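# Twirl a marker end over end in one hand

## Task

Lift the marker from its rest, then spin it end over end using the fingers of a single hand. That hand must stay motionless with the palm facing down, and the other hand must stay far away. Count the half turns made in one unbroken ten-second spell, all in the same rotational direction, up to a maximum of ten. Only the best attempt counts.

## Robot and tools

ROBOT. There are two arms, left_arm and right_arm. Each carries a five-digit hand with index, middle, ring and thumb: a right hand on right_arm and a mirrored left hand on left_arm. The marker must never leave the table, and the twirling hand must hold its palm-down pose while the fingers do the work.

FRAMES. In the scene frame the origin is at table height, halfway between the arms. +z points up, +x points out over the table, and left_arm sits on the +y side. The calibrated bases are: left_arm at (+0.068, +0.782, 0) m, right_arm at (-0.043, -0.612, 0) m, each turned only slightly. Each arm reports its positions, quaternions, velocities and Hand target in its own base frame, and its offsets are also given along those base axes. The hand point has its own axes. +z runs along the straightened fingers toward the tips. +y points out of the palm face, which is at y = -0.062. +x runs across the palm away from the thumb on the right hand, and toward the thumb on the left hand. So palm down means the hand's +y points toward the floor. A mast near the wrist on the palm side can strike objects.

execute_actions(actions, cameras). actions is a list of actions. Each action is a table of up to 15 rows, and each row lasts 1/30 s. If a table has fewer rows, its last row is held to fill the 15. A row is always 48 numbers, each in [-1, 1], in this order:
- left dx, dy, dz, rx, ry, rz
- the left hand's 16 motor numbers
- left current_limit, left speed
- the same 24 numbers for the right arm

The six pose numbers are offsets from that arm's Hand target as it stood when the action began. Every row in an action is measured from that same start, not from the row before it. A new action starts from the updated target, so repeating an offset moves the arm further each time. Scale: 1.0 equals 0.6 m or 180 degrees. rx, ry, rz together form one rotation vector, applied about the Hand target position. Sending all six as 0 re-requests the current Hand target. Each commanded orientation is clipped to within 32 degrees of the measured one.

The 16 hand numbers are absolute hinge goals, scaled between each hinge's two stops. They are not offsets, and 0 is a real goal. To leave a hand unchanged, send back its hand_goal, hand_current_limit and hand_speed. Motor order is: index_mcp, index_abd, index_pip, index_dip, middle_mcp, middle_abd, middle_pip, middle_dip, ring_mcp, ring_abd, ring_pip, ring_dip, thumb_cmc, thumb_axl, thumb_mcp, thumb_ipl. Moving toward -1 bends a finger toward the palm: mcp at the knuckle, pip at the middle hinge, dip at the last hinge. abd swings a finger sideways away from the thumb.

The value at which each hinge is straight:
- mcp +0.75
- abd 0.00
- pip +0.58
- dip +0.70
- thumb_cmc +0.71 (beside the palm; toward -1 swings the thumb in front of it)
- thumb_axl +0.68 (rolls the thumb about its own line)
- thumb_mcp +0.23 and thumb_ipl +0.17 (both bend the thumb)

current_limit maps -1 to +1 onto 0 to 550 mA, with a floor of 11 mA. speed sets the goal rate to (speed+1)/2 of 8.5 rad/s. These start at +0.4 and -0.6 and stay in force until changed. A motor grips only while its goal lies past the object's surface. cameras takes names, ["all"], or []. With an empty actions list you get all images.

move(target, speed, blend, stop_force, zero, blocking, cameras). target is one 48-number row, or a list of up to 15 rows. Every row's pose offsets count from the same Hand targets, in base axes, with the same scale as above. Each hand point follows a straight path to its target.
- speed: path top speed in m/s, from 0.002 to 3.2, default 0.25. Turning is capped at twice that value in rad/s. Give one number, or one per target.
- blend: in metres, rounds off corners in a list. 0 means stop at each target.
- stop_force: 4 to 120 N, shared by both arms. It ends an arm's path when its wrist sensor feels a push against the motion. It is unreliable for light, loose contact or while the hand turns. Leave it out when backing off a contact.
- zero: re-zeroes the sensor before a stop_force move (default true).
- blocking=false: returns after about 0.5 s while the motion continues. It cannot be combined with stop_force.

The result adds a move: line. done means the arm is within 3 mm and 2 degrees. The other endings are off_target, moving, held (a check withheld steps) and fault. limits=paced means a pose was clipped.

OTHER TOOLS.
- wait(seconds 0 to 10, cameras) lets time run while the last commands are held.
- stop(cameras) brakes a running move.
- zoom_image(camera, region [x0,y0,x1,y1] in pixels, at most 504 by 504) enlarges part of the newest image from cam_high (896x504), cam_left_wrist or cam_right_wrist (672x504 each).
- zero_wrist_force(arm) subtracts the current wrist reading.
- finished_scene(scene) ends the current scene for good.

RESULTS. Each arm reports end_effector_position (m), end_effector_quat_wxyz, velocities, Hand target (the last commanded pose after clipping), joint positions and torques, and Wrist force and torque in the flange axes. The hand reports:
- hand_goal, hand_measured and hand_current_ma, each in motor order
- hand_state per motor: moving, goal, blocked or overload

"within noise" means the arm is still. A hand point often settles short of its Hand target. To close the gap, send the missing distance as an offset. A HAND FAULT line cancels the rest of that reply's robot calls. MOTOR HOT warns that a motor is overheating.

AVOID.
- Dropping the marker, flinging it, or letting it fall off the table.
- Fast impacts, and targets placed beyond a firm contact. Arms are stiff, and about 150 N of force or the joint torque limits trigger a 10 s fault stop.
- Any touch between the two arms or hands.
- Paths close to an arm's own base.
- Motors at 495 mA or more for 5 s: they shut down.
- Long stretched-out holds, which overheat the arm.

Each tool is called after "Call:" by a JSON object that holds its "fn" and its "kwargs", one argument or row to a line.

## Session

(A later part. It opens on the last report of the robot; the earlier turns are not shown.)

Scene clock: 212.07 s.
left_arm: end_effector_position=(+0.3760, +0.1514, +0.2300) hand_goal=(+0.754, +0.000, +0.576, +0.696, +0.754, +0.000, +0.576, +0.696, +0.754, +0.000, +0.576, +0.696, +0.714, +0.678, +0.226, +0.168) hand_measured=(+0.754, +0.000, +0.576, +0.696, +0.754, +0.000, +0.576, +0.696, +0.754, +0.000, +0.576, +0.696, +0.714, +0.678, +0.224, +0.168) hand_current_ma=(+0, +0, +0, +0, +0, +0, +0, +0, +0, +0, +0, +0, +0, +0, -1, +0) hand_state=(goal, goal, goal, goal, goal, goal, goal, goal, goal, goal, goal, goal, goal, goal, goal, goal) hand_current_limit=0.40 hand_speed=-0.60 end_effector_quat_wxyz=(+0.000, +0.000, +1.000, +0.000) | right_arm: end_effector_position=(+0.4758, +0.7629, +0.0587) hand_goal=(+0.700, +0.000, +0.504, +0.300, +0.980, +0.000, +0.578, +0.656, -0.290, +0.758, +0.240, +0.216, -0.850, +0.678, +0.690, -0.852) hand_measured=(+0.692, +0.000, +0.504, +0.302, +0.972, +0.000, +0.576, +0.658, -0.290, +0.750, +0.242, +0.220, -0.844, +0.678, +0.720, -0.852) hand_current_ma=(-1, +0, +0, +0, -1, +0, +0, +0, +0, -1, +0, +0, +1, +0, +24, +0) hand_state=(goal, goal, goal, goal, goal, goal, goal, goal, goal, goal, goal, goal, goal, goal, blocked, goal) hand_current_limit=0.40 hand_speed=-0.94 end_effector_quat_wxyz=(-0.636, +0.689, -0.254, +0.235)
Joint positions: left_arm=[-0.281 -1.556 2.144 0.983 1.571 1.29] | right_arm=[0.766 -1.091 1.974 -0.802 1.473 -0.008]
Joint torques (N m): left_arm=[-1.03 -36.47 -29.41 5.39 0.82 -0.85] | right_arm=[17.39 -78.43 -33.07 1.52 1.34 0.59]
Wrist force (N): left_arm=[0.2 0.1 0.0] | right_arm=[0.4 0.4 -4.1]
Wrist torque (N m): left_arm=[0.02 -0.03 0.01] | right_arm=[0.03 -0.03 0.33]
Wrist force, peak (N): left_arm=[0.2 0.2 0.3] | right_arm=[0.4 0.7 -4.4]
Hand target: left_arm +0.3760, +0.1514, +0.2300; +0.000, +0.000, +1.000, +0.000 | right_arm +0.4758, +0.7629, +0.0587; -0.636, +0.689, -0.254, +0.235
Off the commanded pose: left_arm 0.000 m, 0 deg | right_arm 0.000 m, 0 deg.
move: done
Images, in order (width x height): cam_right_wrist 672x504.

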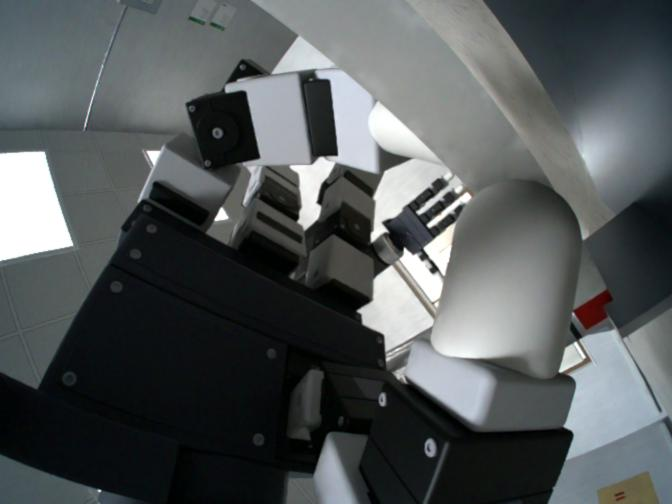

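Call:
{"fn": "move", "kwargs": {
  "target": [
    [0,0,0,0,0,0,0.754,0,0.576,0.696,0.754,0,0.576,0.696,0.754,0,0.576,0.696,0.714,0.678,0.226,0.168,0.4,-0.6,0,0,0,0,0,0,0.70,0,0.504,0.30,0.98,0,0.577,0.656,-0.24,0.757,0.26,0.23,-0.85,0.677,0.75,-0.853,0.4,-0.9],
    [0,0,0,0,0,0,0.754,0,0.576,0.696,0.754,0,0.576,0.696,0.754,0,0.576,0.696,0.714,0.678,0.226,0.168,0.4,-0.6,-0.0054,-0.0063,0,0,0,0,0.70,0,0.504,0.30,0.98,0,0.577,0.656,-0.24,0.757,0.26,0.23,-0.85,0.677,0.75,-0.853,0.4,-0.9]
  ],
  "speed": 0.02,
  "cameras": ["cam_right_wrist"]
}}

Call:
{"fn": "move", "kwargs": {
  "target": [0,0,0,0,0,0,0.754,0,0.576,0.696,0.754,0,0.576,0.696,0.754,0,0.576,0.696,0.714,0.678,0.226,0.168,0.4,-0.6,0,0,0,0,0,0,0.70,0,0.504,0.30,0.98,0,0.577,0.656,-0.29,0.757,0.24,0.215,-0.85,0.677,0.69,-0.853,0.4,-0.93],
  "cameras": ["cam_right_wrist"]
}}

Scene clock: 227.20 s.
left_arm: end_effector_position=(+0.3760, +0.1514, +0.2300) hand_goal=(+0.754, +0.000, +0.576, +0.696, +0.754, +0.000, +0.576, +0.696, +0.754, +0.000, +0.576, +0.696, +0.714, +0.678, +0.226, +0.168) hand_measured=(+0.754, +0.000, +0.576, +0.696, +0.754, +0.000, +0.576, +0.696, +0.754, +0.000, +0.576, +0.696, +0.714, +0.678, +0.224, +0.168) hand_current_ma=(+0, +0, +0, +0, +0, +0, +0, +0, +0, +0, +0, +0, +0, +0, -1, +0) hand_state=(goal, goal, goal, goal, goal, goal, goal, goal, goal, goal, goal, goal, goal, goal, goal, goal) hand_current_limit=0.40 hand_speed=-0.60 end_effector_quat_wxyz=(+0.000, +0.000, +1.000, +0.000) | right_arm: end_effector_position=(+0.4725, +0.7591, +0.0587) hand_goal=(+0.700, +0.000, +0.504, +0.300, +0.980, +0.000, +0.578, +0.656, -0.240, +0.758, +0.260, +0.230, -0.850, +0.678, +0.750, -0.852) hand_measured=(+0.692, +0.000, +0.504, +0.302, +0.972, +0.000, +0.576, +0.658, -0.246, +0.750, +0.258, +0.228, -0.844, +0.678, +0.744, -0.852) hand_current_ma=(-1, +0, +0, +0, -1, +0, +0, +0, -1, -1, +0, +0, +1, +0, -1, +0) hand_state=(goal, goal, goal, goal, goal, goal, goal, goal, goal, goal, goal, goal, goal, goal, goal, goal) hand_current_limit=0.40 hand_speed=-0.90 end_effector_quat_wxyz=(-0.636, +0.689, -0.254, +0.235)
Joint positions: left_arm=[-0.281 -1.556 2.144 0.983 1.571 1.29] | right_arm=[0.765 -1.097 1.984 -0.807 1.472 -0.008]
Joint torques (N m): left_arm=[0.63 -37.04 -29.76 5.53 0.45 -0.84] | right_arm=[-20.3 -58.6 -32.43 -3.89 -3.17 -0.83]
Wrist force (N): left_arm=[0.2 -0.2 0.0] | right_arm=[0.6 1.5 -2.2]
Wrist torque (N m): left_arm=[-0.02 -0.03 0.02] | right_arm=[0.15 -0.07 0.34]
Wrist force, peak (N): left_arm=[-0.2 0.4 0.5] | right_arm=[0.1 0.8 -4.6]
Hand target: left_arm +0.3760, +0.1514, +0.2300; +0.000, +0.000, +1.000, +0.000 | right_arm +0.4726, +0.7591, +0.0587; -0.636, +0.689, -0.254, +0.235
Off the commanded pose: left_arm 0.000 m, 0 deg | right_arm 0.000 m, 0 deg.
move: done
Images, in order (width x height): cam_right_wrist 672x504.

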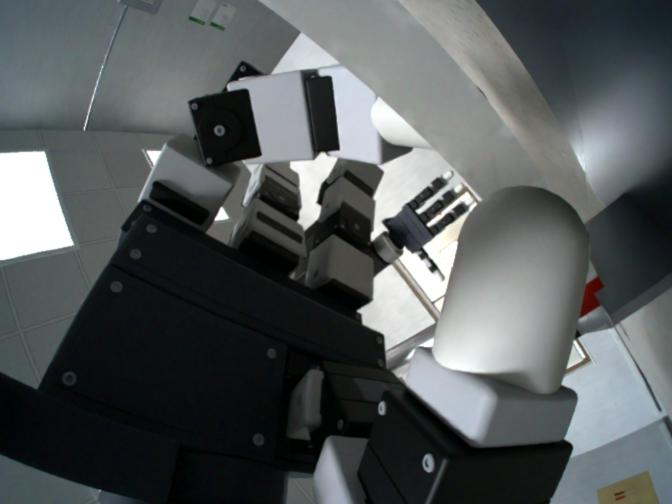

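Scene clock: 227.77 s.
left_arm: end_effector_position=(+0.3760, +0.1514, +0.2300) hand_goal=(+0.754, +0.000, +0.576, +0.696, +0.754, +0.000, +0.576, +0.696, +0.754, +0.000, +0.576, +0.696, +0.714, +0.678, +0.226, +0.168) hand_measured=(+0.754, +0.000, +0.576, +0.696, +0.754, +0.000, +0.576, +0.696, +0.754, +0.000, +0.576, +0.696, +0.714, +0.678, +0.224, +0.168) hand_current_ma=(+0, +0, +0, +0, +0, +0, +0, +0, +0, +0, +0, +0, +0, +0, -1, +0) hand_state=(goal, goal, goal, goal, goal, goal, goal, goal, goal, goal, goal, goal, goal, goal, goal, goal) hand_current_limit=0.40 hand_speed=-0.60 end_effector_quat_wxyz=(+0.000, +0.000, +1.000, +0.000) | right_arm: end_effector_position=(+0.4726, +0.7591, +0.0587) hand_goal=(+0.700, +0.000, +0.504, +0.300, +0.980, +0.000, +0.578, +0.656, -0.290, +0.758, +0.240, +0.216, -0.850, +0.678, +0.690, -0.852) hand_measured=(+0.692, +0.000, +0.504, +0.302, +0.972, +0.000, +0.576, +0.658, -0.290, +0.750, +0.242, +0.220, -0.844, +0.678, +0.690, -0.852) hand_current_ma=(-1, +0, +0, +0, -1, +0, +0, +0, +0, -1, +0, +0, +1, +0, +0, +0) hand_state=(goal, goal, goal, goal, goal, goal, goal, goal, goal, goal, goal, goal, goal, goal, goal, goal) hand_current_limit=0.40 hand_speed=-0.93 end_effector_quat_wxyz=(-0.636, +0.689, -0.254, +0.235)
Joint positions: left_arm=[-0.281 -1.556 2.144 0.983 1.571 1.29] | right_arm=[0.765 -1.097 1.984 -0.807 1.472 -0.008]
Joint torques (N m): left_arm=[-0.33 -35.2 -29.81 5.53 0.92 -0.77] | right_arm=[-19.37 -44.84 -33.21 1.28 -2.18 -1.07]
Wrist force (N): left_arm=[-0.1 0.2 0.1] | right_arm=[0.7 1.2 -2.3]
Wrist torque (N m): left_arm=[0.02 0.01 -0.01] | right_arm=[0.12 -0.07 0.33]
Wrist force, peak (N): left_arm=[0.3 -0.2 0.1] | right_arm=[0.9 1.5 -2.5]
Hand target: left_arm +0.3760, +0.1514, +0.2300; +0.000, +0.000, +1.000, +0.000 | right_arm +0.4726, +0.7591, +0.0587; -0.636, +0.689, -0.254, +0.235
Off the commanded pose: left_arm 0.000 m, 0 deg | right_arm 0.000 m, 0 deg.
move: done
Images, in order (width x height): cam_right_wrist 672x504.

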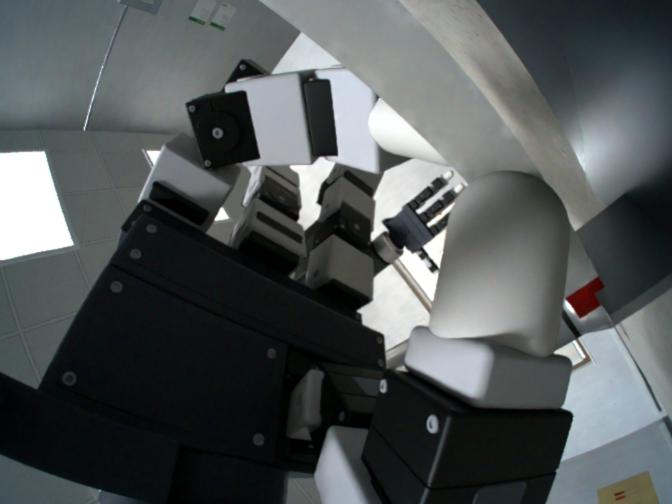

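Call:
{"fn": "move", "kwargs": {
  "target": [0,0,0,0,0,0,0.754,0,0.576,0.696,0.754,0,0.576,0.696,0.754,0,0.576,0.696,0.714,0.678,0.226,0.168,0.4,-0.6,0,0,0,0,0,0,0.70,0,0.504,0.30,0.98,0,0.577,0.656,-0.315,0.756,0.228,0.208,-0.85,0.677,0.675,-0.853,0.4,-0.95]
}}

Call:
{"fn": "move", "kwargs": {
  "target": [0,0,0,0,0,0,0.754,0,0.576,0.696,0.754,0,0.576,0.696,0.754,0,0.576,0.696,0.714,0.678,0.226,0.168,0.4,-0.6,0,0,0,0,0,0,0.70,0,0.504,0.30,0.98,0,0.577,0.656,-0.33,0.756,0.222,0.205,-0.85,0.677,0.665,-0.853,0.4,-0.96],
  "cameras": ["cam_right_wrist"]
}}

Scene clock: 241.53 s.
left_arm: end_effector_position=(+0.3760, +0.1514, +0.2300) hand_goal=(+0.754, +0.000, +0.576, +0.696, +0.754, +0.000, +0.576, +0.696, +0.754, +0.000, +0.576, +0.696, +0.714, +0.678, +0.226, +0.168) hand_measured=(+0.754, +0.000, +0.576, +0.696, +0.754, +0.000, +0.576, +0.696, +0.754, +0.000, +0.576, +0.696, +0.714, +0.678, +0.224, +0.168) hand_current_ma=(+0, +0, +0, +0, +0, +0, +0, +0, +0, +0, +0, +0, +0, +0, -1, +0) hand_state=(goal, goal, goal, goal, goal, goal, goal, goal, goal, goal, goal, goal, goal, goal, goal, goal) hand_current_limit=0.40 hand_speed=-0.60 end_effector_quat_wxyz=(+0.000, +0.000, +1.000, +0.000) | right_arm: end_effector_position=(+0.4726, +0.7591, +0.0587) hand_goal=(+0.700, +0.000, +0.504, +0.300, +0.980, +0.000, +0.578, +0.656, -0.314, +0.756, +0.228, +0.208, -0.850, +0.678, +0.676, -0.852) hand_measured=(+0.692, +0.000, +0.504, +0.302, +0.972, +0.000, +0.576, +0.658, -0.312, +0.750, +0.232, +0.212, -0.844, +0.678, +0.678, -0.852) hand_current_ma=(-1, +0, +0, +0, -1, +0, +0, +0, +0, +0, +0, +0, +1, +0, +0, +0) hand_state=(goal, goal, goal, goal, goal, goal, goal, goal, goal, goal, goal, goal, goal, goal, goal, goal) hand_current_limit=0.40 hand_speed=-0.95 end_effector_quat_wxyz=(-0.636, +0.689, -0.254, +0.235)
Joint positions: left_arm=[-0.281 -1.556 2.144 0.983 1.571 1.29] | right_arm=[0.765 -1.097 1.984 -0.807 1.472 -0.008]
Joint torques (N m): left_arm=[0.16 -37.01 -29.69 5.58 0.72 -0.61] | right_arm=[-20.51 -44.56 -33.28 2.18 1.87 -0.9]
Wrist force (N): left_arm=[0.1 0.1 0.2] | right_arm=[0.8 1.4 -2.2]
Wrist torque (N m): left_arm=[0.00 -0.01 0.00] | right_arm=[0.13 -0.10 0.35]
Wrist force, peak (N): left_arm=[0.4 -0.1 0.2] | right_arm=[0.8 1.6 -2.6]
Hand target: left_arm +0.3760, +0.1514, +0.2300; +0.000, +0.000, +1.000, +0.000 | right_arm +0.4726, +0.7591, +0.0587; -0.636, +0.689, -0.254, +0.235
Off the commanded pose: left_arm 0.000 m, 0 deg | right_arm 0.000 m, 0 deg.
move: done

Scene clock: 242.03 s.
left_arm: end_effector_position=(+0.3760, +0.1514, +0.2300) hand_goal=(+0.754, +0.000, +0.576, +0.696, +0.754, +0.000, +0.576, +0.696, +0.754, +0.000, +0.576, +0.696, +0.714, +0.678, +0.226, +0.168) hand_measured=(+0.754, +0.000, +0.576, +0.696, +0.754, +0.000, +0.576, +0.696, +0.754, +0.000, +0.576, +0.696, +0.714, +0.678, +0.224, +0.168) hand_current_ma=(+0, +0, +0, +0, +0, +0, +0, +0, +0, +0, +0, +0, +0, +0, -1, +0) hand_state=(goal, goal, goal, goal, goal, goal, goal, goal, goal, goal, goal, goal, goal, goal, goal, goal) hand_current_limit=0.40 hand_speed=-0.60 end_effector_quat_wxyz=(+0.000, +0.000, +1.000, +0.000) | right_arm: end_effector_position=(+0.4726, +0.7591, +0.0587) hand_goal=(+0.700, +0.000, +0.504, +0.300, +0.980, +0.000, +0.578, +0.656, -0.330, +0.756, +0.222, +0.206, -0.850, +0.678, +0.666, -0.852) hand_measured=(+0.692, +0.000, +0.504, +0.302, +0.972, +0.000, +0.576, +0.658, -0.316, +0.750, +0.228, +0.210, -0.844, +0.678, +0.676, -0.852) hand_current_ma=(-1, +0, +0, +0, -1, +0, +0, +0, +3, +0, +1, +0, +1, +0, +2, +0) hand_state=(goal, goal, goal, goal, goal, goal, goal, goal, goal, goal, goal, goal, goal, goal, goal, goal) hand_current_limit=0.40 hand_speed=-0.96 end_effector_quat_wxyz=(-0.636, +0.689, -0.254, +0.235)
Joint positions: left_arm=[-0.281 -1.556 2.144 0.983 1.571 1.29] | right_arm=[0.765 -1.097 1.984 -0.807 1.472 -0.008]
Joint torques (N m): left_arm=[0.88 -37.48 -30.37 5.71 0.8 -0.71] | right_arm=[-21.3 -45.23 -33.19 2.12 1.78 -0.99]
Wrist force (N): left_arm=[-0.1 0.1 -0.1] | right_arm=[1.0 1.2 -2.5]
Wrist torque (N m): left_arm=[0.01 0.01 -0.01] | right_arm=[0.12 -0.11 0.36]
Wrist force, peak (N): left_arm=[0.1 0.4 0.2] | right_arm=[0.9 1.6 -2.6]
Hand target: left_arm +0.3760, +0.1514, +0.2300; +0.000, +0.000, +1.000, +0.000 | right_arm +0.4726, +0.7591, +0.0587; -0.636, +0.689, -0.254, +0.235
Off the commanded pose: left_arm 0.000 m, 0 deg | right_arm 0.000 m, 0 deg.
move: done
Images, in order (width x height): cam_right_wrist 672x504.

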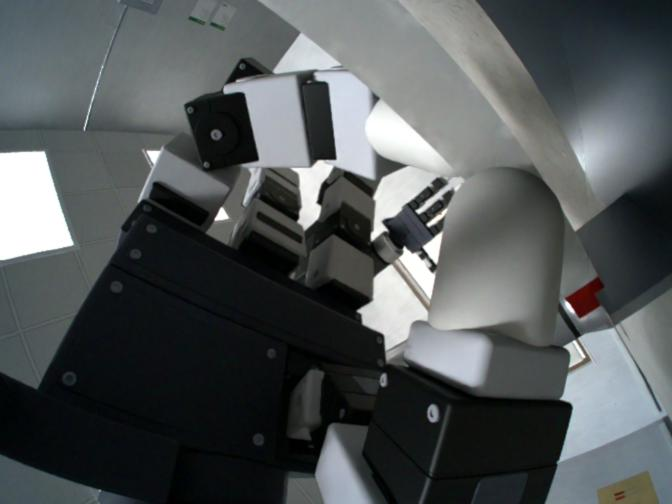

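Call:
{"fn": "move", "kwargs": {
  "target": [0,0,0,0,0,0,0.754,0,0.576,0.696,0.754,0,0.576,0.696,0.754,0,0.576,0.696,0.714,0.678,0.226,0.168,0.4,-0.6,0,0,0,0,0,0,0.70,0,0.504,0.30,0.98,0,0.577,0.656,-0.35,0.756,0.216,0.202,-0.85,0.677,0.65,-0.853,0.4,-0.96]
}}

Call:
{"fn": "move", "kwargs": {
  "target": [0,0,0,0,0,0,0.754,0,0.576,0.696,0.754,0,0.576,0.696,0.754,0,0.576,0.696,0.714,0.678,0.226,0.168,0.4,-0.6,0,0,0,0,0,0,0.70,0,0.504,0.30,0.98,0,0.577,0.656,-0.37,0.756,0.212,0.2,-0.85,0.677,0.632,-0.853,0.4,-0.96],
  "cameras": ["cam_right_wrist"]
}}

Scene clock: 252.67 s.
left_arm: end_effector_position=(+0.3760, +0.1514, +0.2300) hand_goal=(+0.754, +0.000, +0.576, +0.696, +0.754, +0.000, +0.576, +0.696, +0.754, +0.000, +0.576, +0.696, +0.714, +0.678, +0.226, +0.168) hand_measured=(+0.754, +0.000, +0.576, +0.696, +0.754, +0.000, +0.576, +0.696, +0.754, +0.000, +0.576, +0.696, +0.714, +0.678, +0.224, +0.168) hand_current_ma=(+0, +0, +0, +0, +0, +0, +0, +0, +0, +0, +0, +0, +0, +0, -1, +0) hand_state=(goal, goal, goal, goal, goal, goal, goal, goal, goal, goal, goal, goal, goal, goal, goal, goal) hand_current_limit=0.40 hand_speed=-0.60 end_effector_quat_wxyz=(+0.000, +0.000, +1.000, +0.000) | right_arm: end_effector_position=(+0.4726, +0.7591, +0.0587) hand_goal=(+0.700, +0.000, +0.504, +0.300, +0.980, +0.000, +0.578, +0.656, -0.350, +0.756, +0.216, +0.202, -0.850, +0.678, +0.650, -0.852) hand_measured=(+0.692, +0.000, +0.504, +0.302, +0.972, +0.000, +0.576, +0.658, -0.318, +0.750, +0.228, +0.210, -0.844, +0.678, +0.674, -0.850) hand_current_ma=(-1, +0, +0, +0, -1, +0, +0, +0, +17, +0, +2, +1, +1, +0, +13, +0) hand_state=(goal, goal, goal, goal, goal, goal, goal, goal, blocked, goal, goal, goal, goal, goal, blocked, goal) hand_current_limit=0.40 hand_speed=-0.96 end_effector_quat_wxyz=(-0.636, +0.689, -0.254, +0.235)
Joint positions: left_arm=[-0.281 -1.556 2.144 0.983 1.571 1.29] | right_arm=[0.765 -1.097 1.984 -0.807 1.472 -0.008]
Joint torques (N m): left_arm=[-0.11 -35.88 -30.08 5.74 1.05 -0.53] | right_arm=[-20.37 -45.8 -32.78 2.31 1.84 -1.07]
Wrist force (N): left_arm=[-0.2 0.0 0.2] | right_arm=[0.7 1.3 -2.8]
Wrist torque (N m): left_arm=[-0.02 0.03 -0.02] | right_arm=[0.13 -0.09 0.34]
Wrist force, peak (N): left_arm=[0.1 0.0 0.5] | right_arm=[0.7 1.7 -2.8]
Hand target: left_arm +0.3760, +0.1514, +0.2300; +0.000, +0.000, +1.000, +0.000 | right_arm +0.4726, +0.7591, +0.0587; -0.636, +0.689, -0.254, +0.235
Off the commanded pose: left_arm 0.000 m, 0 deg | right_arm 0.000 m, 0 deg.
move: done

Scene clock: 253.17 s.
left_arm: end_effector_position=(+0.3760, +0.1514, +0.2300) hand_goal=(+0.754, +0.000, +0.576, +0.696, +0.754, +0.000, +0.576, +0.696, +0.754, +0.000, +0.576, +0.696, +0.714, +0.678, +0.226, +0.168) hand_measured=(+0.754, +0.000, +0.576, +0.696, +0.754, +0.000, +0.576, +0.696, +0.754, +0.000, +0.576, +0.696, +0.714, +0.678, +0.224, +0.168) hand_current_ma=(+0, +0, +0, +0, +0, +0, +0, +0, +0, +0, +0, +0, +0, +0, -1, +0) hand_state=(goal, goal, goal, goal, goal, goal, goal, goal, goal, goal, goal, goal, goal, goal, goal, goal) hand_current_limit=0.40 hand_speed=-0.60 end_effector_quat_wxyz=(+0.000, +0.000, +1.000, +0.000) | right_arm: end_effector_position=(+0.4726, +0.7591, +0.0587) hand_goal=(+0.700, +0.000, +0.504, +0.300, +0.980, +0.000, +0.578, +0.656, -0.370, +0.756, +0.212, +0.200, -0.850, +0.678, +0.632, -0.852) hand_measured=(+0.692, +0.000, +0.504, +0.302, +0.972, +0.000, +0.576, +0.658, -0.320, +0.750, +0.228, +0.210, -0.844, +0.678, +0.672, -0.850) hand_current_ma=(-1, +0, +0, +0, -1, +0, +0, +0, +42, +0, +4, +2, +1, +0, +37, +0) hand_state=(goal, goal, goal, goal, goal, goal, goal, goal, blocked, goal, goal, goal, goal, goal, blocked, goal) hand_current_limit=0.40 hand_speed=-0.96 end_effector_quat_wxyz=(-0.636, +0.689, -0.254, +0.235)
Joint positions: left_arm=[-0.281 -1.556 2.144 0.983 1.571 1.29] | right_arm=[0.765 -1.097 1.984 -0.807 1.472 -0.008]
Joint torques (N m): left_arm=[0.03 -36.39 -30.55 5.91 0.94 -0.73] | right_arm=[-19.03 -46.52 -32.94 1.96 1.83 -1]
Wrist force (N): left_arm=[-0.1 0.2 0.0] | right_arm=[0.7 1.1 -3.0]
Wrist torque (N m): left_arm=[0.03 0.01 -0.01] | right_arm=[0.13 -0.08 0.36]
Wrist force, peak (N): left_arm=[-0.4 0.3 0.2] | right_arm=[0.5 1.3 -3.1]
Hand target: left_arm +0.3760, +0.1514, +0.2300; +0.000, +0.000, +1.000, +0.000 | right_arm +0.4726, +0.7591, +0.0587; -0.636, +0.689, -0.254, +0.235
Off the commanded pose: left_arm 0.000 m, 0 deg | right_arm 0.000 m, 0 deg.
move: done
Images, in order (width x height): cam_right_wrist 672x504.

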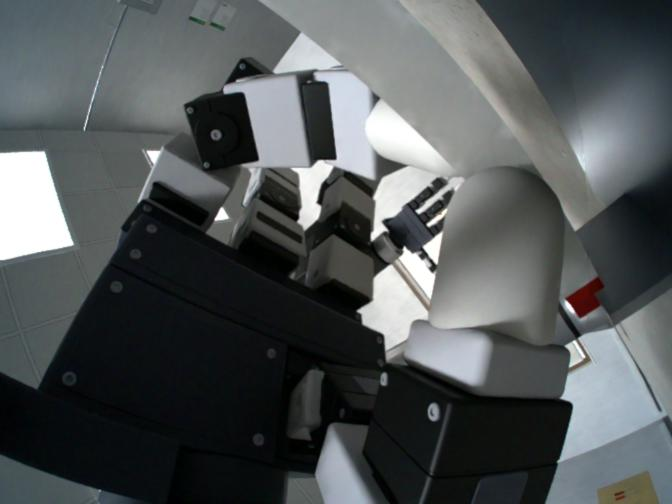

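Call:
{"fn": "move", "kwargs": {
  "target": [0,0,0,0,0,0,0.754,0,0.576,0.696,0.754,0,0.576,0.696,0.754,0,0.576,0.696,0.714,0.678,0.226,0.168,0.4,-0.6,0,0,0.0855,0,0,0,0.70,0,0.504,0.30,0.98,0,0.577,0.656,-0.37,0.756,0.212,0.2,-0.85,0.677,0.632,-0.853,0.4,-0.96],
  "speed": 0.02,
  "cameras": ["cam_high","cam_right_wrist"]
}}

Call:
{"fn": "zoom_image", "kwargs": {
  "camera": "cam_high",
  "region": [460, 130, 570, 222]
}}

Scene clock: 261.17 s.
left_arm: end_effector_position=(+0.3760, +0.1514, +0.2300) hand_goal=(+0.754, +0.000, +0.576, +0.696, +0.754, +0.000, +0.576, +0.696, +0.754, +0.000, +0.576, +0.696, +0.714, +0.678, +0.226, +0.168) hand_measured=(+0.754, +0.000, +0.576, +0.696, +0.754, +0.000, +0.576, +0.696, +0.754, +0.000, +0.576, +0.696, +0.714, +0.678, +0.224, +0.168) hand_current_ma=(+0, +0, +0, +0, +0, +0, +0, +0, +0, +0, +0, +0, +0, +0, -1, +0) hand_state=(goal, goal, goal, goal, goal, goal, goal, goal, goal, goal, goal, goal, goal, goal, goal, goal) hand_current_limit=0.40 hand_speed=-0.60 end_effector_quat_wxyz=(+0.000, +0.000, +1.000, +0.000) | right_arm: end_effector_position=(+0.4726, +0.7591, +0.1102) hand_goal=(+0.700, +0.000, +0.504, +0.300, +0.980, +0.000, +0.578, +0.656, -0.370, +0.756, +0.212, +0.200, -0.850, +0.678, +0.632, -0.852) hand_measured=(+0.692, +0.000, +0.504, +0.302, +0.972, +0.000, +0.576, +0.658, -0.320, +0.744, +0.230, +0.210, -0.844, +0.678, +0.668, -0.848) hand_current_ma=(-1, +0, +0, +0, -1, +0, +0, +0, +42, -2, +5, +2, +1, +0, +31, +1) hand_state=(goal, goal, goal, goal, goal, goal, goal, goal, blocked, goal, goal, goal, goal, goal, blocked, goal) hand_current_limit=0.40 hand_speed=-0.96 end_effector_quat_wxyz=(-0.636, +0.689, -0.254, +0.235)
Joint positions: left_arm=[-0.281 -1.556 2.144 0.983 1.571 1.29] | right_arm=[0.765 -1.165 1.963 -0.718 1.472 -0.008]
Joint torques (N m): left_arm=[1.59 -37.37 -30.25 5.99 1.33 -1.03] | right_arm=[-18.99 -43.37 -27.25 -4.89 1.68 -0.27]
Wrist force (N): left_arm=[0.1 0.1 0.1] | right_arm=[0.9 1.9 -2.0]
Wrist torque (N m): left_arm=[0.01 -0.01 0.00] | right_arm=[0.18 -0.12 0.37]
Wrist force, peak (N): left_arm=[0.2 0.5 0.2] | right_arm=[0.6 1.0 -3.3]
Hand target: left_arm +0.3760, +0.1514, +0.2300; +0.000, +0.000, +1.000, +0.000 | right_arm +0.4726, +0.7591, +0.1100; -0.636, +0.689, -0.254, +0.235
Off the commanded pose: left_arm 0.000 m, 0 deg | right_arm 0.000 m, 0 deg.
move: done
Images, in order (width x height): cam_high 896x504, cam_right_wrist 672x504.

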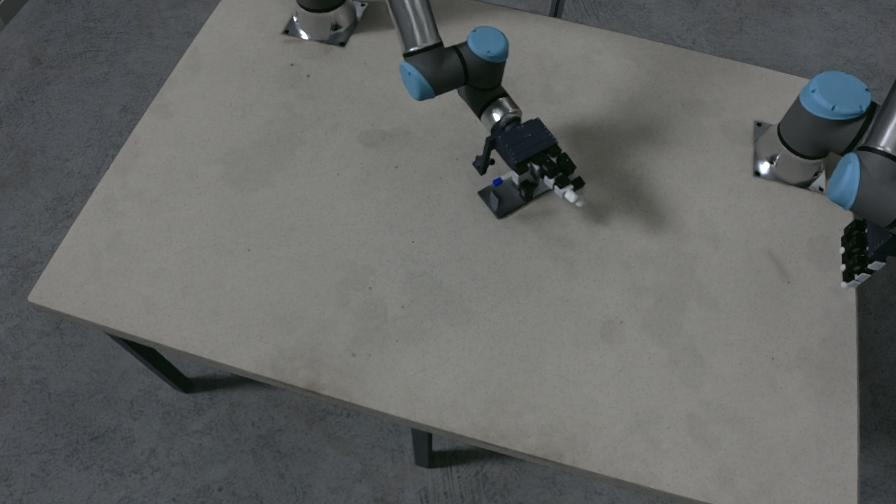

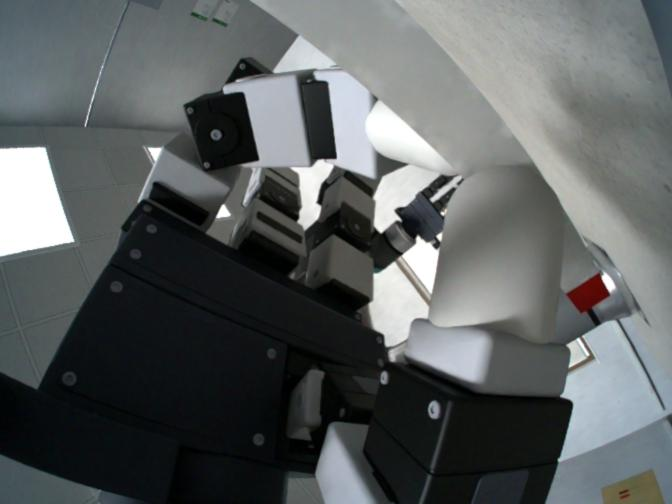

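Scaled by 4.582 from the camera's 896x504 image, which has a finer 1280x720 frame.

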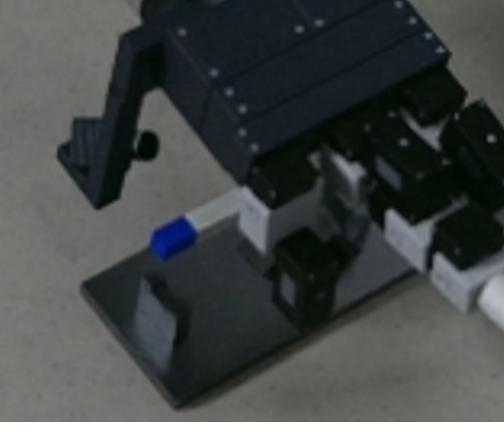

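Call:
{"fn": "move", "kwargs": {
  "target": [0,0,0,0,0,0,0.754,0,0.576,0.696,0.754,0,0.576,0.696,0.754,0,0.576,0.696,0.714,0.678,0.226,0.168,0.4,-0.6,-0.1733,-0.2028,0,0.0194,-0.0166,0,0.70,0,0.504,0.30,0.98,0,0.577,0.656,-0.37,0.756,0.212,0.2,-0.85,0.677,0.632,-0.853,0.4,-0.96],
  "speed": 0.08,
  "cameras": ["cam_high","cam_right_wrist"]
}}

Call:
{"fn": "zoom_image", "kwargs": {
  "camera": "cam_high",
  "region": [440, 70, 550, 162]
}}

Scene clock: 285.60 s.
left_arm: end_effector_position=(+0.3760, +0.1514, +0.2300) hand_goal=(+0.754, +0.000, +0.576, +0.696, +0.754, +0.000, +0.576, +0.696, +0.754, +0.000, +0.576, +0.696, +0.714, +0.678, +0.226, +0.168) hand_measured=(+0.754, +0.000, +0.576, +0.696, +0.754, +0.000, +0.576, +0.696, +0.754, +0.000, +0.576, +0.696, +0.714, +0.678, +0.224, +0.168) hand_current_ma=(+0, +0, +0, +0, +0, +0, +0, +0, +0, +0, +0, +0, +0, +0, -1, +0) hand_state=(goal, goal, goal, goal, goal, goal, goal, goal, goal, goal, goal, goal, goal, goal, goal, goal) hand_current_limit=0.40 hand_speed=-0.60 end_effector_quat_wxyz=(+0.000, +0.000, +1.000, +0.000) | right_arm: end_effector_position=(+0.3688, +0.6374, +0.1101) hand_goal=(+0.700, +0.000, +0.504, +0.300, +0.980, +0.000, +0.578, +0.656, -0.370, +0.756, +0.212, +0.200, -0.850, +0.678, +0.632, -0.852) hand_measured=(+0.692, +0.000, +0.504, +0.302, +0.972, +0.000, +0.576, +0.658, -0.320, +0.744, +0.230, +0.210, -0.844, +0.678, +0.668, -0.848) hand_current_ma=(-1, +0, +0, +0, -1, +0, +0, +0, +42, -2, +5, +2, +1, +0, +31, +1) hand_state=(goal, goal, goal, goal, goal, goal, goal, goal, blocked, goal, goal, goal, goal, goal, blocked, goal) hand_current_limit=0.40 hand_speed=-0.96 end_effector_quat_wxyz=(+0.663, -0.663, +0.245, -0.245)
Joint positions: left_arm=[-0.281 -1.556 2.144 0.983 1.571 1.29] | right_arm=[0.729 -1.363 2.314 -0.952 1.436 0]
Joint torques (N m): left_arm=[0.1 -36.31 -30.1 6.11 1.2 -0.8] | right_arm=[17.04 -33.3 -20.44 1.69 2.24 0.81]
Wrist force (N): left_arm=[0.0 0.1 0.0] | right_arm=[1.2 1.6 -2.7]
Wrist torque (N m): left_arm=[0.01 0.00 0.00] | right_arm=[0.23 -0.14 0.29]
Wrist force, peak (N): left_arm=[0.2 0.4 0.2] | right_arm=[0.7 1.8 -3.8]
Hand target: left_arm +0.3760, +0.1514, +0.2300; +0.000, +0.000, +1.000, +0.000 | right_arm +0.3686, +0.6374, +0.1100; +0.663, -0.663, +0.245, -0.245
Off the commanded pose: left_arm 0.000 m, 0 deg | right_arm 0.000 m, 0 deg.
move: done
Images, in order (width x height): cam_high 896x504, cam_right_wrist 672x504.

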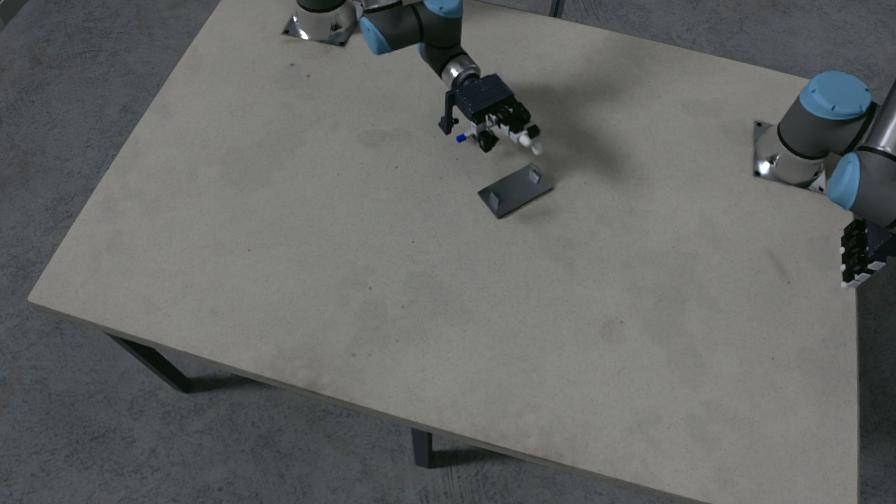

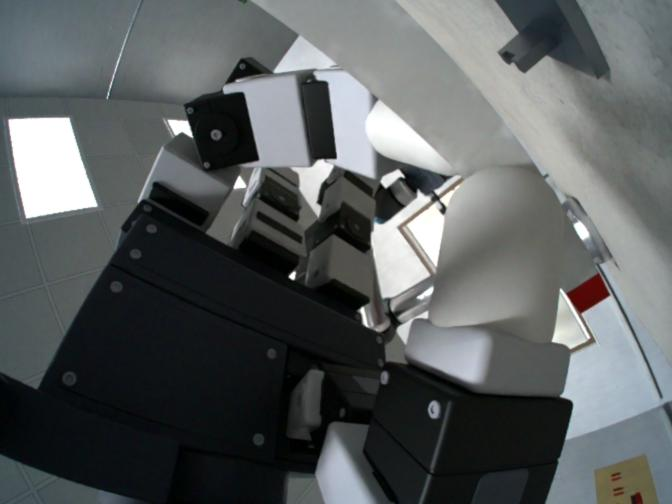

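Scaled by 4.582 from the camera's 896x504 image, which has a finer 1280x720 frame.

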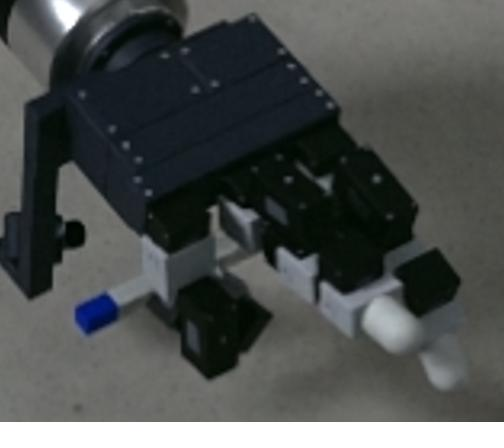

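Call:
{"fn": "move", "kwargs": {
  "target": [0,0,0,0,0,0,0.754,0,0.576,0.696,0.754,0,0.576,0.696,0.754,0,0.576,0.696,0.714,0.678,0.226,0.168,0.4,-0.6,0,0,0,0,0,0,0.70,0,0.504,0.30,0.98,0,0.577,0.656,-0.358,0.756,0.212,0.2,-0.85,0.677,0.643,-0.853,0.4,-0.96],
  "cameras": ["cam_right_wrist"]
}}

Scene clock: 291.00 s.
left_arm: end_effector_position=(+0.3760, +0.1514, +0.2300) hand_goal=(+0.754, +0.000, +0.576, +0.696, +0.754, +0.000, +0.576, +0.696, +0.754, +0.000, +0.576, +0.696, +0.714, +0.678, +0.226, +0.168) hand_measured=(+0.754, +0.000, +0.576, +0.696, +0.754, +0.000, +0.576, +0.696, +0.754, +0.000, +0.576, +0.696, +0.714, +0.678, +0.224, +0.168) hand_current_ma=(+0, +0, +0, +0, +0, +0, +0, +0, +0, +0, +0, +0, +0, +0, -1, +0) hand_state=(goal, goal, goal, goal, goal, goal, goal, goal, goal, goal, goal, goal, goal, goal, goal, goal) hand_current_limit=0.40 hand_speed=-0.60 end_effector_quat_wxyz=(+0.000, +0.000, +1.000, +0.000) | right_arm: end_effector_position=(+0.3686, +0.6374, +0.1100) hand_goal=(+0.700, +0.000, +0.504, +0.300, +0.980, +0.000, +0.578, +0.656, -0.358, +0.756, +0.212, +0.200, -0.850, +0.678, +0.644, -0.852) hand_measured=(+0.692, +0.000, +0.504, +0.302, +0.972, +0.000, +0.576, +0.658, -0.320, +0.744, +0.230, +0.210, -0.844, +0.678, +0.668, -0.848) hand_current_ma=(-1, +0, +0, +0, -1, +0, +0, +0, +24, -2, +5, +2, +1, +0, +14, +1) hand_state=(goal, goal, goal, goal, goal, goal, goal, goal, blocked, goal, goal, goal, goal, goal, blocked, goal) hand_current_limit=0.40 hand_speed=-0.96 end_effector_quat_wxyz=(+0.663, -0.663, +0.245, -0.245)
Joint positions: left_arm=[-0.281 -1.556 2.144 0.983 1.571 1.29] | right_arm=[0.729 -1.363 2.314 -0.951 1.436 0]
Joint torques (N m): left_arm=[-0.29 -37.47 -29.66 6.24 1.14 -0.87] | right_arm=[19.38 -21.86 -19.1 1.92 2.85 -0.96]
Wrist force (N): left_arm=[0.0 -0.1 0.3] | right_arm=[0.8 1.6 -2.8]
Wrist torque (N m): left_arm=[-0.05 0.00 0.00] | right_arm=[0.24 -0.09 0.26]
Wrist force, peak (N): left_arm=[0.1 0.3 0.4] | right_arm=[0.9 2.1 -2.8]
Hand target: left_arm +0.3760, +0.1514, +0.2300; +0.000, +0.000, +1.000, +0.000 | right_arm +0.3686, +0.6374, +0.1100; +0.663, -0.663, +0.245, -0.245
Off the commanded pose: left_arm 0.000 m, 0 deg | right_arm 0.000 m, 0 deg.
move: done
Images, in order (width x height): cam_right_wrist 672x504.

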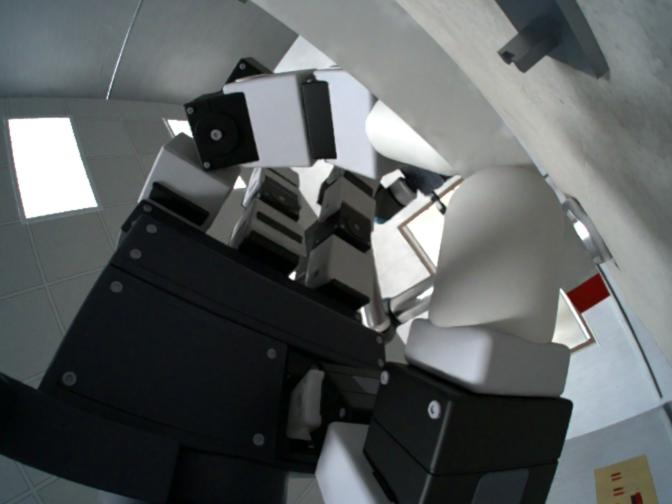

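Call:
{"fn": "execute_actions", "kwargs": {
  "actions": [
    [[0,0,0,0,0,0,0.754,0,0.576,0.696,0.754,0,0.576,0.696,0.754,0,0.576,0.696,0.714,0.678,0.226,0.168,0.4,-0.6,0,0,0,0,0,0,0.7,0,0.285,-1,0.98,0,0.577,0.656,-0.358,0.756,0.212,0.2,-0.85,0.677,0.643,-0.853,0.4,0.4],[0,0,0,0,0,0,0.754,0,0.576,0.696,0.754,0,0.576,0.696,0.754,0,0.576,0.696,0.714,0.678,0.226,0.168,0.4,-0.6,0,0,0,0,0,0,0.7,0,0.285,-1,0.98,0,0.577,0.656,-0.358,0.756,0.212,0.2,-0.85,0.677,0.643,-0.853,0.4,0.4],[0,0,0,0,0,0,0.754,0,0.576,0.696,0.754,0,0.576,0.696,0.754,0,0.576,0.696,0.714,0.678,0.226,0.168,0.4,-0.6,0,0,0,0,0,0,0.7,0,0.285,-1,0.98,0,0.577,0.656,-0.358,0.756,0.212,0.2,-0.85,0.677,0.643,-0.853,0.4,0.4],[0,0,0,0,0,0,0.754,0,0.576,0.696,0.754,0,0.576,0.696,0.754,0,0.576,0.696,0.714,0.678,0.226,0.168,0.4,-0.6,0,0,0,0,0,0,0.7,0,0.285,-1,0.98,0,0.577,0.656,-0.358,0.756,0.212,0.2,-0.85,0.677,0.643,-0.853,0.4,0.4],[0,0,0,0,0,0,0.754,0,0.576,0.696,0.754,0,0.576,0.696,0.754,0,0.576,0.696,0.714,0.678,0.226,0.168,0.4,-0.6,0,0,0,0,0,0,0.7,0,0.285,-1,0.98,0,0.577,0.656,-0.358,0.756,0.212,0.2,-0.85,0.677,0.643,-0.853,0.4,0.4],[0,0,0,0,0,0,0.754,0,0.576,0.696,0.754,0,0.576,0.696,0.754,0,0.576,0.696,0.714,0.678,0.226,0.168,0.4,-0.6,0,0,0,0,0,0,0.7,0,0.285,-1,0.98,0,0.577,0.656,-0.358,0.756,0.212,0.2,-0.85,0.677,0.643,-0.853,0.4,0.4],[0,0,0,0,0,0,0.754,0,0.576,0.696,0.754,0,0.576,0.696,0.754,0,0.576,0.696,0.714,0.678,0.226,0.168,0.4,-0.6,0,0,0,0,0,0,0.25,-0.1,0.285,-1,0.98,0,0.577,0.656,-0.358,0.756,0.212,0.2,-0.85,0.677,0.643,-0.853,0.4,0.3],[0,0,0,0,0,0,0.754,0,0.576,0.696,0.754,0,0.576,0.696,0.754,0,0.576,0.696,0.714,0.678,0.226,0.168,0.4,-0.6,0,0,0,0,0,0,0.25,-0.1,0.285,-1,0.98,0,0.577,0.656,-0.358,0.756,0.212,0.2,-0.85,0.677,0.643,-0.853,0.4,0.3],[0,0,0,0,0,0,0.754,0,0.576,0.696,0.754,0,0.576,0.696,0.754,0,0.576,0.696,0.714,0.678,0.226,0.168,0.4,-0.6,0,0,0,0,0,0,0.25,-0.1,0.285,-1,0.98,0,0.577,0.656,-0.358,0.756,0.212,0.2,-0.85,0.677,0.643,-0.853,0.4,0.3],[0,0,0,0,0,0,0.754,0,0.576,0.696,0.754,0,0.576,0.696,0.754,0,0.576,0.696,0.714,0.678,0.226,0.168,0.4,-0.6,0,0,0,0,0,0,0.25,-0.1,0.285,-1,0.98,0,0.577,0.656,-0.358,0.756,0.212,0.2,-0.85,0.677,0.643,-0.853,0.4,0.3],[0,0,0,0,0,0,0.754,0,0.576,0.696,0.754,0,0.576,0.696,0.754,0,0.576,0.696,0.714,0.678,0.226,0.168,0.4,-0.6,0,0,0,0,0,0,0.25,-0.245,0.285,-1,0.98,0,0.577,0.656,-0.358,0.756,0.212,0.2,-0.85,0.677,0.643,-0.853,0.4,0.3]],
    [[0,0,0,0,0,0,0.754,0,0.576,0.696,0.754,0,0.576,0.696,0.754,0,0.576,0.696,0.714,0.678,0.226,0.168,0.4,-0.6,0,0,0,0,0,0,-0.44,-0.245,0.285,-1,0.98,0,0.577,0.656,-0.358,0.756,0.212,0.2,-0.85,0.677,0.643,-0.853,0.4,-0.2],[0,0,0,0,0,0,0.754,0,0.576,0.696,0.754,0,0.576,0.696,0.754,0,0.576,0.696,0.714,0.678,0.226,0.168,0.4,-0.6,0,0,0,0,0,0,-0.44,-0.245,0.285,-1,0.98,0,0.577,0.656,-0.358,0.756,0.212,0.2,-0.85,0.677,0.643,-0.853,0.4,-0.2],[0,0,0,0,0,0,0.754,0,0.576,0.696,0.754,0,0.576,0.696,0.754,0,0.576,0.696,0.714,0.678,0.226,0.168,0.4,-0.6,0,0,0,0,0,0,-0.44,-0.245,0.285,-1,0.98,0,0.577,0.656,-0.358,0.756,0.212,0.2,-0.85,0.677,0.643,-0.853,0.4,-0.2],[0,0,0,0,0,0,0.754,0,0.576,0.696,0.754,0,0.576,0.696,0.754,0,0.576,0.696,0.714,0.678,0.226,0.168,0.4,-0.6,0,0,0,0,0,0,-0.44,-0.245,0.285,-1,0.98,0,0.577,0.656,-0.358,0.756,0.212,0.2,-0.85,0.677,0.643,-0.853,0.4,-0.2],[0,0,0,0,0,0,0.754,0,0.576,0.696,0.754,0,0.576,0.696,0.754,0,0.576,0.696,0.714,0.678,0.226,0.168,0.4,-0.6,0,0,0,0,0,0,-0.44,-0.245,0.285,-1,0.98,0,0.577,0.656,-0.358,0.756,0.212,0.2,-0.85,0.677,0.643,-0.853,0.4,-0.2],[0,0,0,0,0,0,0.754,0,0.576,0.696,0.754,0,0.576,0.696,0.754,0,0.576,0.696,0.714,0.678,0.226,0.168,0.4,-0.6,0,0,0,0,0,0,-0.44,-0.245,0.285,-1,0.98,0,0.577,0.656,-0.358,0.756,0.212,0.2,-0.85,0.677,0.643,-0.853,0.4,-0.2],[0,0,0,0,0,0,0.754,0,0.576,0.696,0.754,0,0.576,0.696,0.754,0,0.576,0.696,0.714,0.678,0.226,0.168,0.4,-0.6,0,0,0,0,0,0,-0.44,-0.245,0.285,-1,0.98,0,0.577,0.656,-0.358,0.756,0.212,0.2,-0.85,0.677,0.643,-0.853,0.4,-0.2],[0,0,0,0,0,0,0.754,0,0.576,0.696,0.754,0,0.576,0.696,0.754,0,0.576,0.696,0.714,0.678,0.226,0.168,0.4,-0.6,0,0,0,0,0,0,-0.44,-0.245,0.285,-1,0.98,0,0.577,0.656,-0.358,0.756,0.212,0.2,-0.85,0.677,0.643,-0.853,0.4,-0.2],[0,0,0,0,0,0,0.754,0,0.576,0.696,0.754,0,0.576,0.696,0.754,0,0.576,0.696,0.714,0.678,0.226,0.168,0.4,-0.6,0,0,0,0,0,0,-0.44,-0.245,0.285,-1,0.98,0,0.577,0.656,-0.358,0.756,0.212,0.2,-0.85,0.677,0.643,-0.853,0.4,-0.2],[0,0,0,0,0,0,0.754,0,0.576,0.696,0.754,0,0.576,0.696,0.754,0,0.576,0.696,0.714,0.678,0.226,0.168,0.4,-0.6,0,0,0,0,0,0,-0.467,-0.245,0.285,-0.917,0.98,0,0.577,0.656,-0.358,0.756,0.212,0.2,-0.85,0.677,0.643,-0.853,0.4,-0.3],[0,0,0,0,0,0,0.754,0,0.576,0.696,0.754,0,0.576,0.696,0.754,0,0.576,0.696,0.714,0.678,0.226,0.168,0.4,-0.6,0,0,0,0,0,0,-0.467,-0.245,0.285,-0.917,0.98,0,0.577,0.656,-0.358,0.756,0.212,0.2,-0.85,0.677,0.643,-0.853,0.4,-0.3],[0,0,0,0,0,0,0.754,0,0.576,0.696,0.754,0,0.576,0.696,0.754,0,0.576,0.696,0.714,0.678,0.226,0.168,0.4,-0.6,0,0,0,0,0,0,-0.504,-0.078,0.504,-0.807,0.98,0,0.577,0.656,-0.358,0.756,0.212,0.2,-0.85,0.677,0.643,-0.853,0.4,-0.3]],
    [[0,0,0,0,0,0,0.754,0,0.576,0.696,0.754,0,0.576,0.696,0.754,0,0.576,0.696,0.714,0.678,0.226,0.168,0.4,-0.6,0,0,0,0,0,0,-0.504,-0.078,0.504,-0.807,0.98,0,0.577,0.656,-0.358,0.756,0.212,0.2,-0.85,0.677,0.643,-0.853,0.4,-0.3],[0,0,0,0,0,0,0.754,0,0.576,0.696,0.754,0,0.576,0.696,0.754,0,0.576,0.696,0.714,0.678,0.226,0.168,0.4,-0.6,0,0,0,0,0,0,-0.504,-0.078,0.504,-0.807,0.98,0,0.577,0.656,-0.358,0.756,0.212,0.2,-0.85,0.677,0.643,-0.853,0.4,-0.3],[0,0,0,0,0,0,0.754,0,0.576,0.696,0.754,0,0.576,0.696,0.754,0,0.576,0.696,0.714,0.678,0.226,0.168,0.4,-0.6,0,0,0,0,0,0,-0.487,-0.045,0.504,-0.485,0.98,0,0.577,0.656,-0.358,0.756,0.212,0.2,-0.85,0.677,0.643,-0.853,0.4,-0.3]]
  ],
  "cameras": ["cam_high","cam_right_wrist"]
}}

Scene clock: 346.53 s.
left_arm: end_effector_position=(+0.3760, +0.1514, +0.2300) hand_goal=(+0.754, +0.000, +0.576, +0.696, +0.754, +0.000, +0.576, +0.696, +0.754, +0.000, +0.576, +0.696, +0.714, +0.678, +0.226, +0.168) hand_measured=(+0.754, +0.000, +0.576, +0.696, +0.754, +0.000, +0.576, +0.696, +0.754, +0.000, +0.576, +0.696, +0.714, +0.678, +0.224, +0.168) hand_current_ma=(+0, +0, +0, +0, +0, +0, +0, +0, +0, +0, +0, +0, +0, +0, -1, +0) hand_state=(goal, goal, goal, goal, goal, goal, goal, goal, goal, goal, goal, goal, goal, goal, goal, goal) hand_current_limit=0.40 hand_speed=-0.60 end_effector_quat_wxyz=(+0.000, +0.000, +1.000, +0.000) | right_arm: end_effector_position=(+0.3686, +0.6374, +0.1100) hand_goal=(-0.486, -0.044, +0.504, -0.484, +0.980, +0.000, +0.578, +0.656, -0.358, +0.756, +0.212, +0.200, -0.850, +0.678, +0.644, -0.852) hand_measured=(-0.490, -0.048, +0.502, -0.486, +0.972, +0.000, +0.576, +0.658, -0.320, +0.744, +0.230, +0.210, -0.844, +0.678, +0.668, -0.846) hand_current_ma=(+0, +0, +0, +0, -1, +0, +0, +0, +24, -2, +5, +2, +1, +0, +14, +1) hand_state=(goal, goal, goal, goal, goal, goal, goal, goal, blocked, goal, goal, goal, goal, goal, blocked, goal) hand_current_limit=0.40 hand_speed=-0.30 end_effector_quat_wxyz=(+0.663, -0.663, +0.245, -0.245)
Joint positions: left_arm=[-0.281 -1.556 2.144 0.983 1.571 1.29] | right_arm=[0.729 -1.363 2.314 -0.951 1.436 0]
Joint torques (N m): left_arm=[-0.38 -36.81 -30.32 6.2 1.54 -0.69] | right_arm=[17.94 -25.93 -21.54 -0.17 2.6 -0.67]
Wrist force (N): left_arm=[0.3 0.2 0.1] | right_arm=[0.9 1.7 -2.9]
Wrist torque (N m): left_arm=[0.02 -0.04 0.02] | right_arm=[0.32 -0.09 0.26]
Wrist force, peak (N): left_arm=[0.0 0.4 0.2] | right_arm=[1.1 1.9 -2.9]
Hand target: left_arm +0.3760, +0.1514, +0.2300; +0.000, +0.000, +1.000, +0.000 | right_arm +0.3686, +0.6374, +0.1100; +0.663, -0.663, +0.245, -0.245
Off the commanded pose: left_arm 0.000 m, 0 deg | right_arm 0.000 m, 0 deg.
Images, in order (width x height): cam_high 896x504, cam_right_wrist 672x504.

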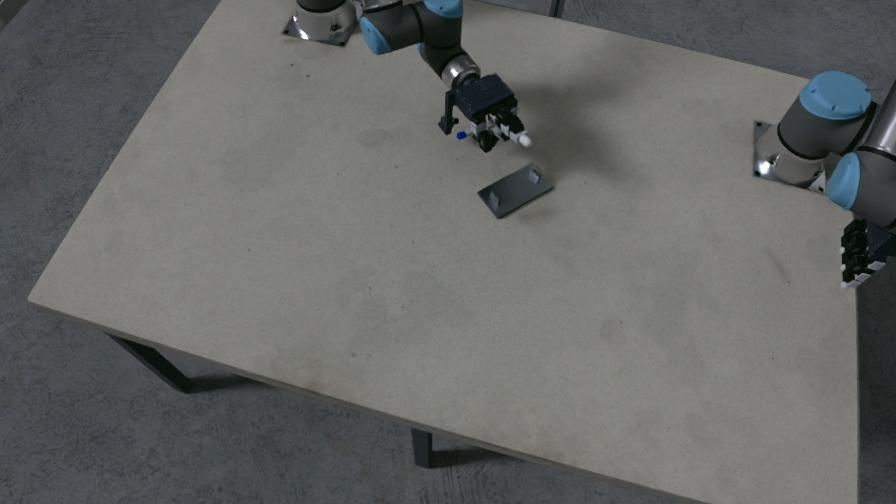

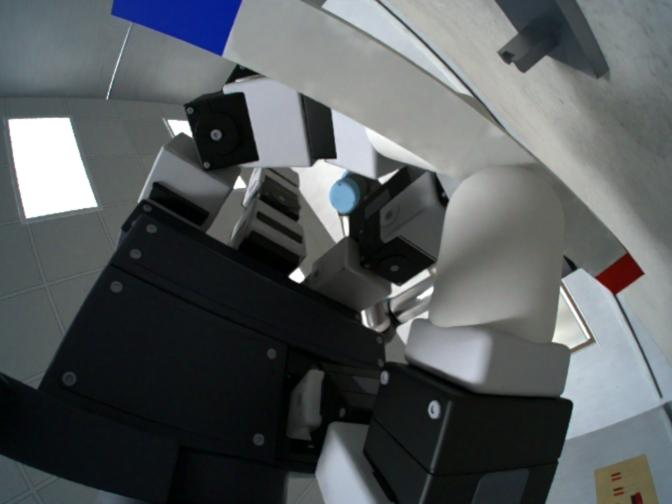

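Call:
{"fn": "execute_actions", "kwargs": {
  "actions": [
    [[0,0,0,0,0,0,0.754,0,0.576,0.696,0.754,0,0.576,0.696,0.754,0,0.576,0.696,0.714,0.678,0.226,0.168,0.4,-0.6,0,0,0,0,0,0,-0.5,-0.07,0.504,-0.26,0.98,0,0.577,0.656,-0.358,0.756,0.212,0.2,-0.85,0.677,0.643,-0.853,1,1],[0,0,0,0,0,0,0.754,0,0.576,0.696,0.754,0,0.576,0.696,0.754,0,0.576,0.696,0.714,0.678,0.226,0.168,0.4,-0.6,0,0,0,0,0,0,-0.525,-0.11,0.504,-0.09,0.98,0,0.577,0.656,-0.358,0.756,0.212,0.2,-0.85,0.677,0.643,-0.853,1,1],[0,0,0,0,0,0,0.754,0,0.576,0.696,0.754,0,0.576,0.696,0.754,0,0.576,0.696,0.714,0.678,0.226,0.168,0.4,-0.6,0,0,0,0,0,0,-0.537,-0.14,0.504,0.02,0.98,0,0.577,0.656,-0.358,0.756,0.212,0.2,-0.85,0.677,0.643,-0.853,1,1],[0,0,0,0,0,0,0.754,0,0.576,0.696,0.754,0,0.576,0.696,0.754,0,0.576,0.696,0.714,0.678,0.226,0.168,0.4,-0.6,0,0,0,0,0,0,-0.56,-0.27,0.504,0.16,0.98,0,0.577,0.656,-0.358,0.756,0.212,0.2,-0.85,0.677,0.643,-0.853,1,1],[0,0,0,0,0,0,0.754,0,0.576,0.696,0.754,0,0.576,0.696,0.754,0,0.576,0.696,0.714,0.678,0.226,0.168,0.4,-0.6,0,0,0,0,0,0,-0.6,-0.42,0.504,0.36,0.98,0,0.577,0.656,-0.358,0.756,0.212,0.2,-0.85,0.677,0.643,-0.853,1,1],[0,0,0,0,0,0,0.754,0,0.576,0.696,0.754,0,0.576,0.696,0.754,0,0.576,0.696,0.714,0.678,0.226,0.168,0.4,-0.6,0,0,0,0,0,0,-0.62,-0.48,0.504,0.42,0.98,0,0.577,0.656,-0.358,0.756,0.212,0.2,-0.85,0.677,0.643,-0.853,1,1],[0,0,0,0,0,0,0.754,0,0.576,0.696,0.754,0,0.576,0.696,0.754,0,0.576,0.696,0.714,0.678,0.226,0.168,0.4,-0.6,0,0,0,0,0,0,0.1,-0.1,0.504,0.3,0.98,0,0.577,0.656,-0.358,0.756,0.212,0.2,-0.85,0.677,0.643,-0.853,1,1]]
  ],
  "cameras": ["cam_high","cam_right_wrist"]
}}

Scene clock: 367.70 s.
left_arm: end_effector_position=(+0.3760, +0.1514, +0.2300) hand_goal=(+0.754, +0.000, +0.576, +0.696, +0.754, +0.000, +0.576, +0.696, +0.754, +0.000, +0.576, +0.696, +0.714, +0.678, +0.226, +0.168) hand_measured=(+0.754, +0.000, +0.576, +0.696, +0.754, +0.000, +0.576, +0.696, +0.754, +0.000, +0.576, +0.696, +0.714, +0.678, +0.224, +0.168) hand_current_ma=(+0, +0, +0, +0, +0, +0, +0, +0, +0, +0, +0, +0, +0, +0, -1, +0) hand_state=(goal, goal, goal, goal, goal, goal, goal, goal, goal, goal, goal, goal, goal, goal, goal, goal) hand_current_limit=0.40 hand_speed=-0.60 end_effector_quat_wxyz=(+0.000, +0.000, +1.000, +0.000) | right_arm: end_effector_position=(+0.3686, +0.6374, +0.1100) hand_goal=(+0.100, -0.100, +0.504, +0.300, +0.980, +0.000, +0.578, +0.656, -0.358, +0.756, +0.212, +0.200, -0.850, +0.678, +0.644, -0.852) hand_measured=(+0.086, -0.100, +0.502, +0.302, +0.972, +0.000, +0.576, +0.658, -0.320, +0.728, +0.224, +0.204, -0.842, +0.678, +0.670, -0.842) hand_current_ma=(-3, +0, +0, +0, -1, +0, +0, +0, +24, -8, +2, +0, +1, +0, +16, +2) hand_state=(goal, goal, goal, goal, goal, goal, goal, goal, blocked, blocked, goal, goal, goal, goal, blocked, goal) hand_current_limit=1.00 hand_speed=1.00 end_effector_quat_wxyz=(+0.663, -0.663, +0.245, -0.245)
Joint positions: left_arm=[-0.281 -1.556 2.144 0.983 1.571 1.29] | right_arm=[0.729 -1.363 2.314 -0.951 1.436 0]
Joint torques (N m): left_arm=[0.69 -37.37 -30.18 6.25 1.63 -0.98] | right_arm=[13.08 -32.65 -22.5 -4.79 2.71 -0.71]
Wrist force (N): left_arm=[0.0 0.2 0.3] | right_arm=[0.7 1.7 -2.6]
Wrist torque (N m): left_arm=[0.00 0.01 -0.01] | right_arm=[0.25 -0.07 0.25]
Wrist force, peak (N): left_arm=[-0.3 -0.4 -0.1] | right_arm=[1.0 1.6 -3.4]
Hand target: left_arm +0.3760, +0.1514, +0.2300; +0.000, +0.000, +1.000, +0.000 | right_arm +0.3686, +0.6374, +0.1100; +0.663, -0.663, +0.245, -0.245
Off the commanded pose: left_arm 0.000 m, 0 deg | right_arm 0.000 m, 0 deg.
Images, in order (width x height): cam_high 896x504, cam_right_wrist 672x504.

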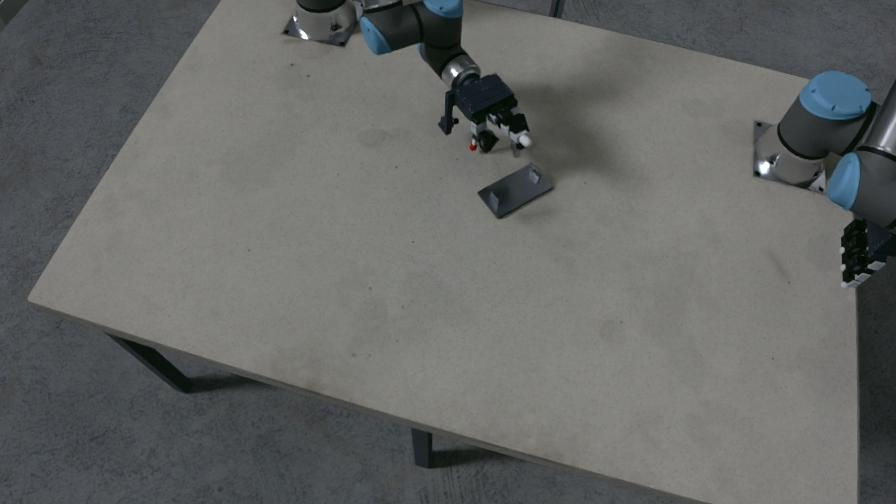

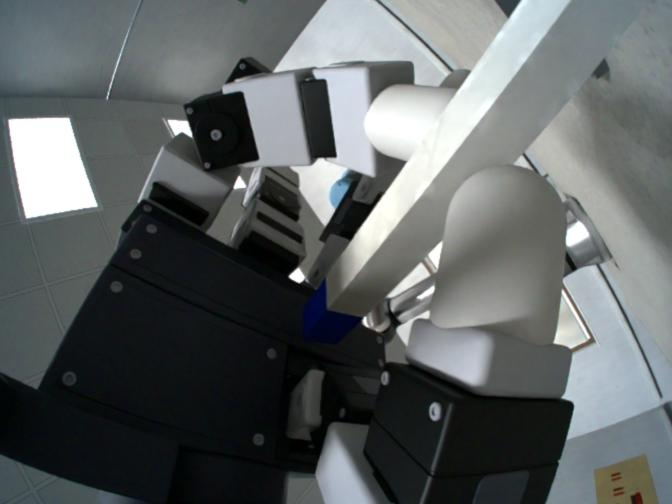

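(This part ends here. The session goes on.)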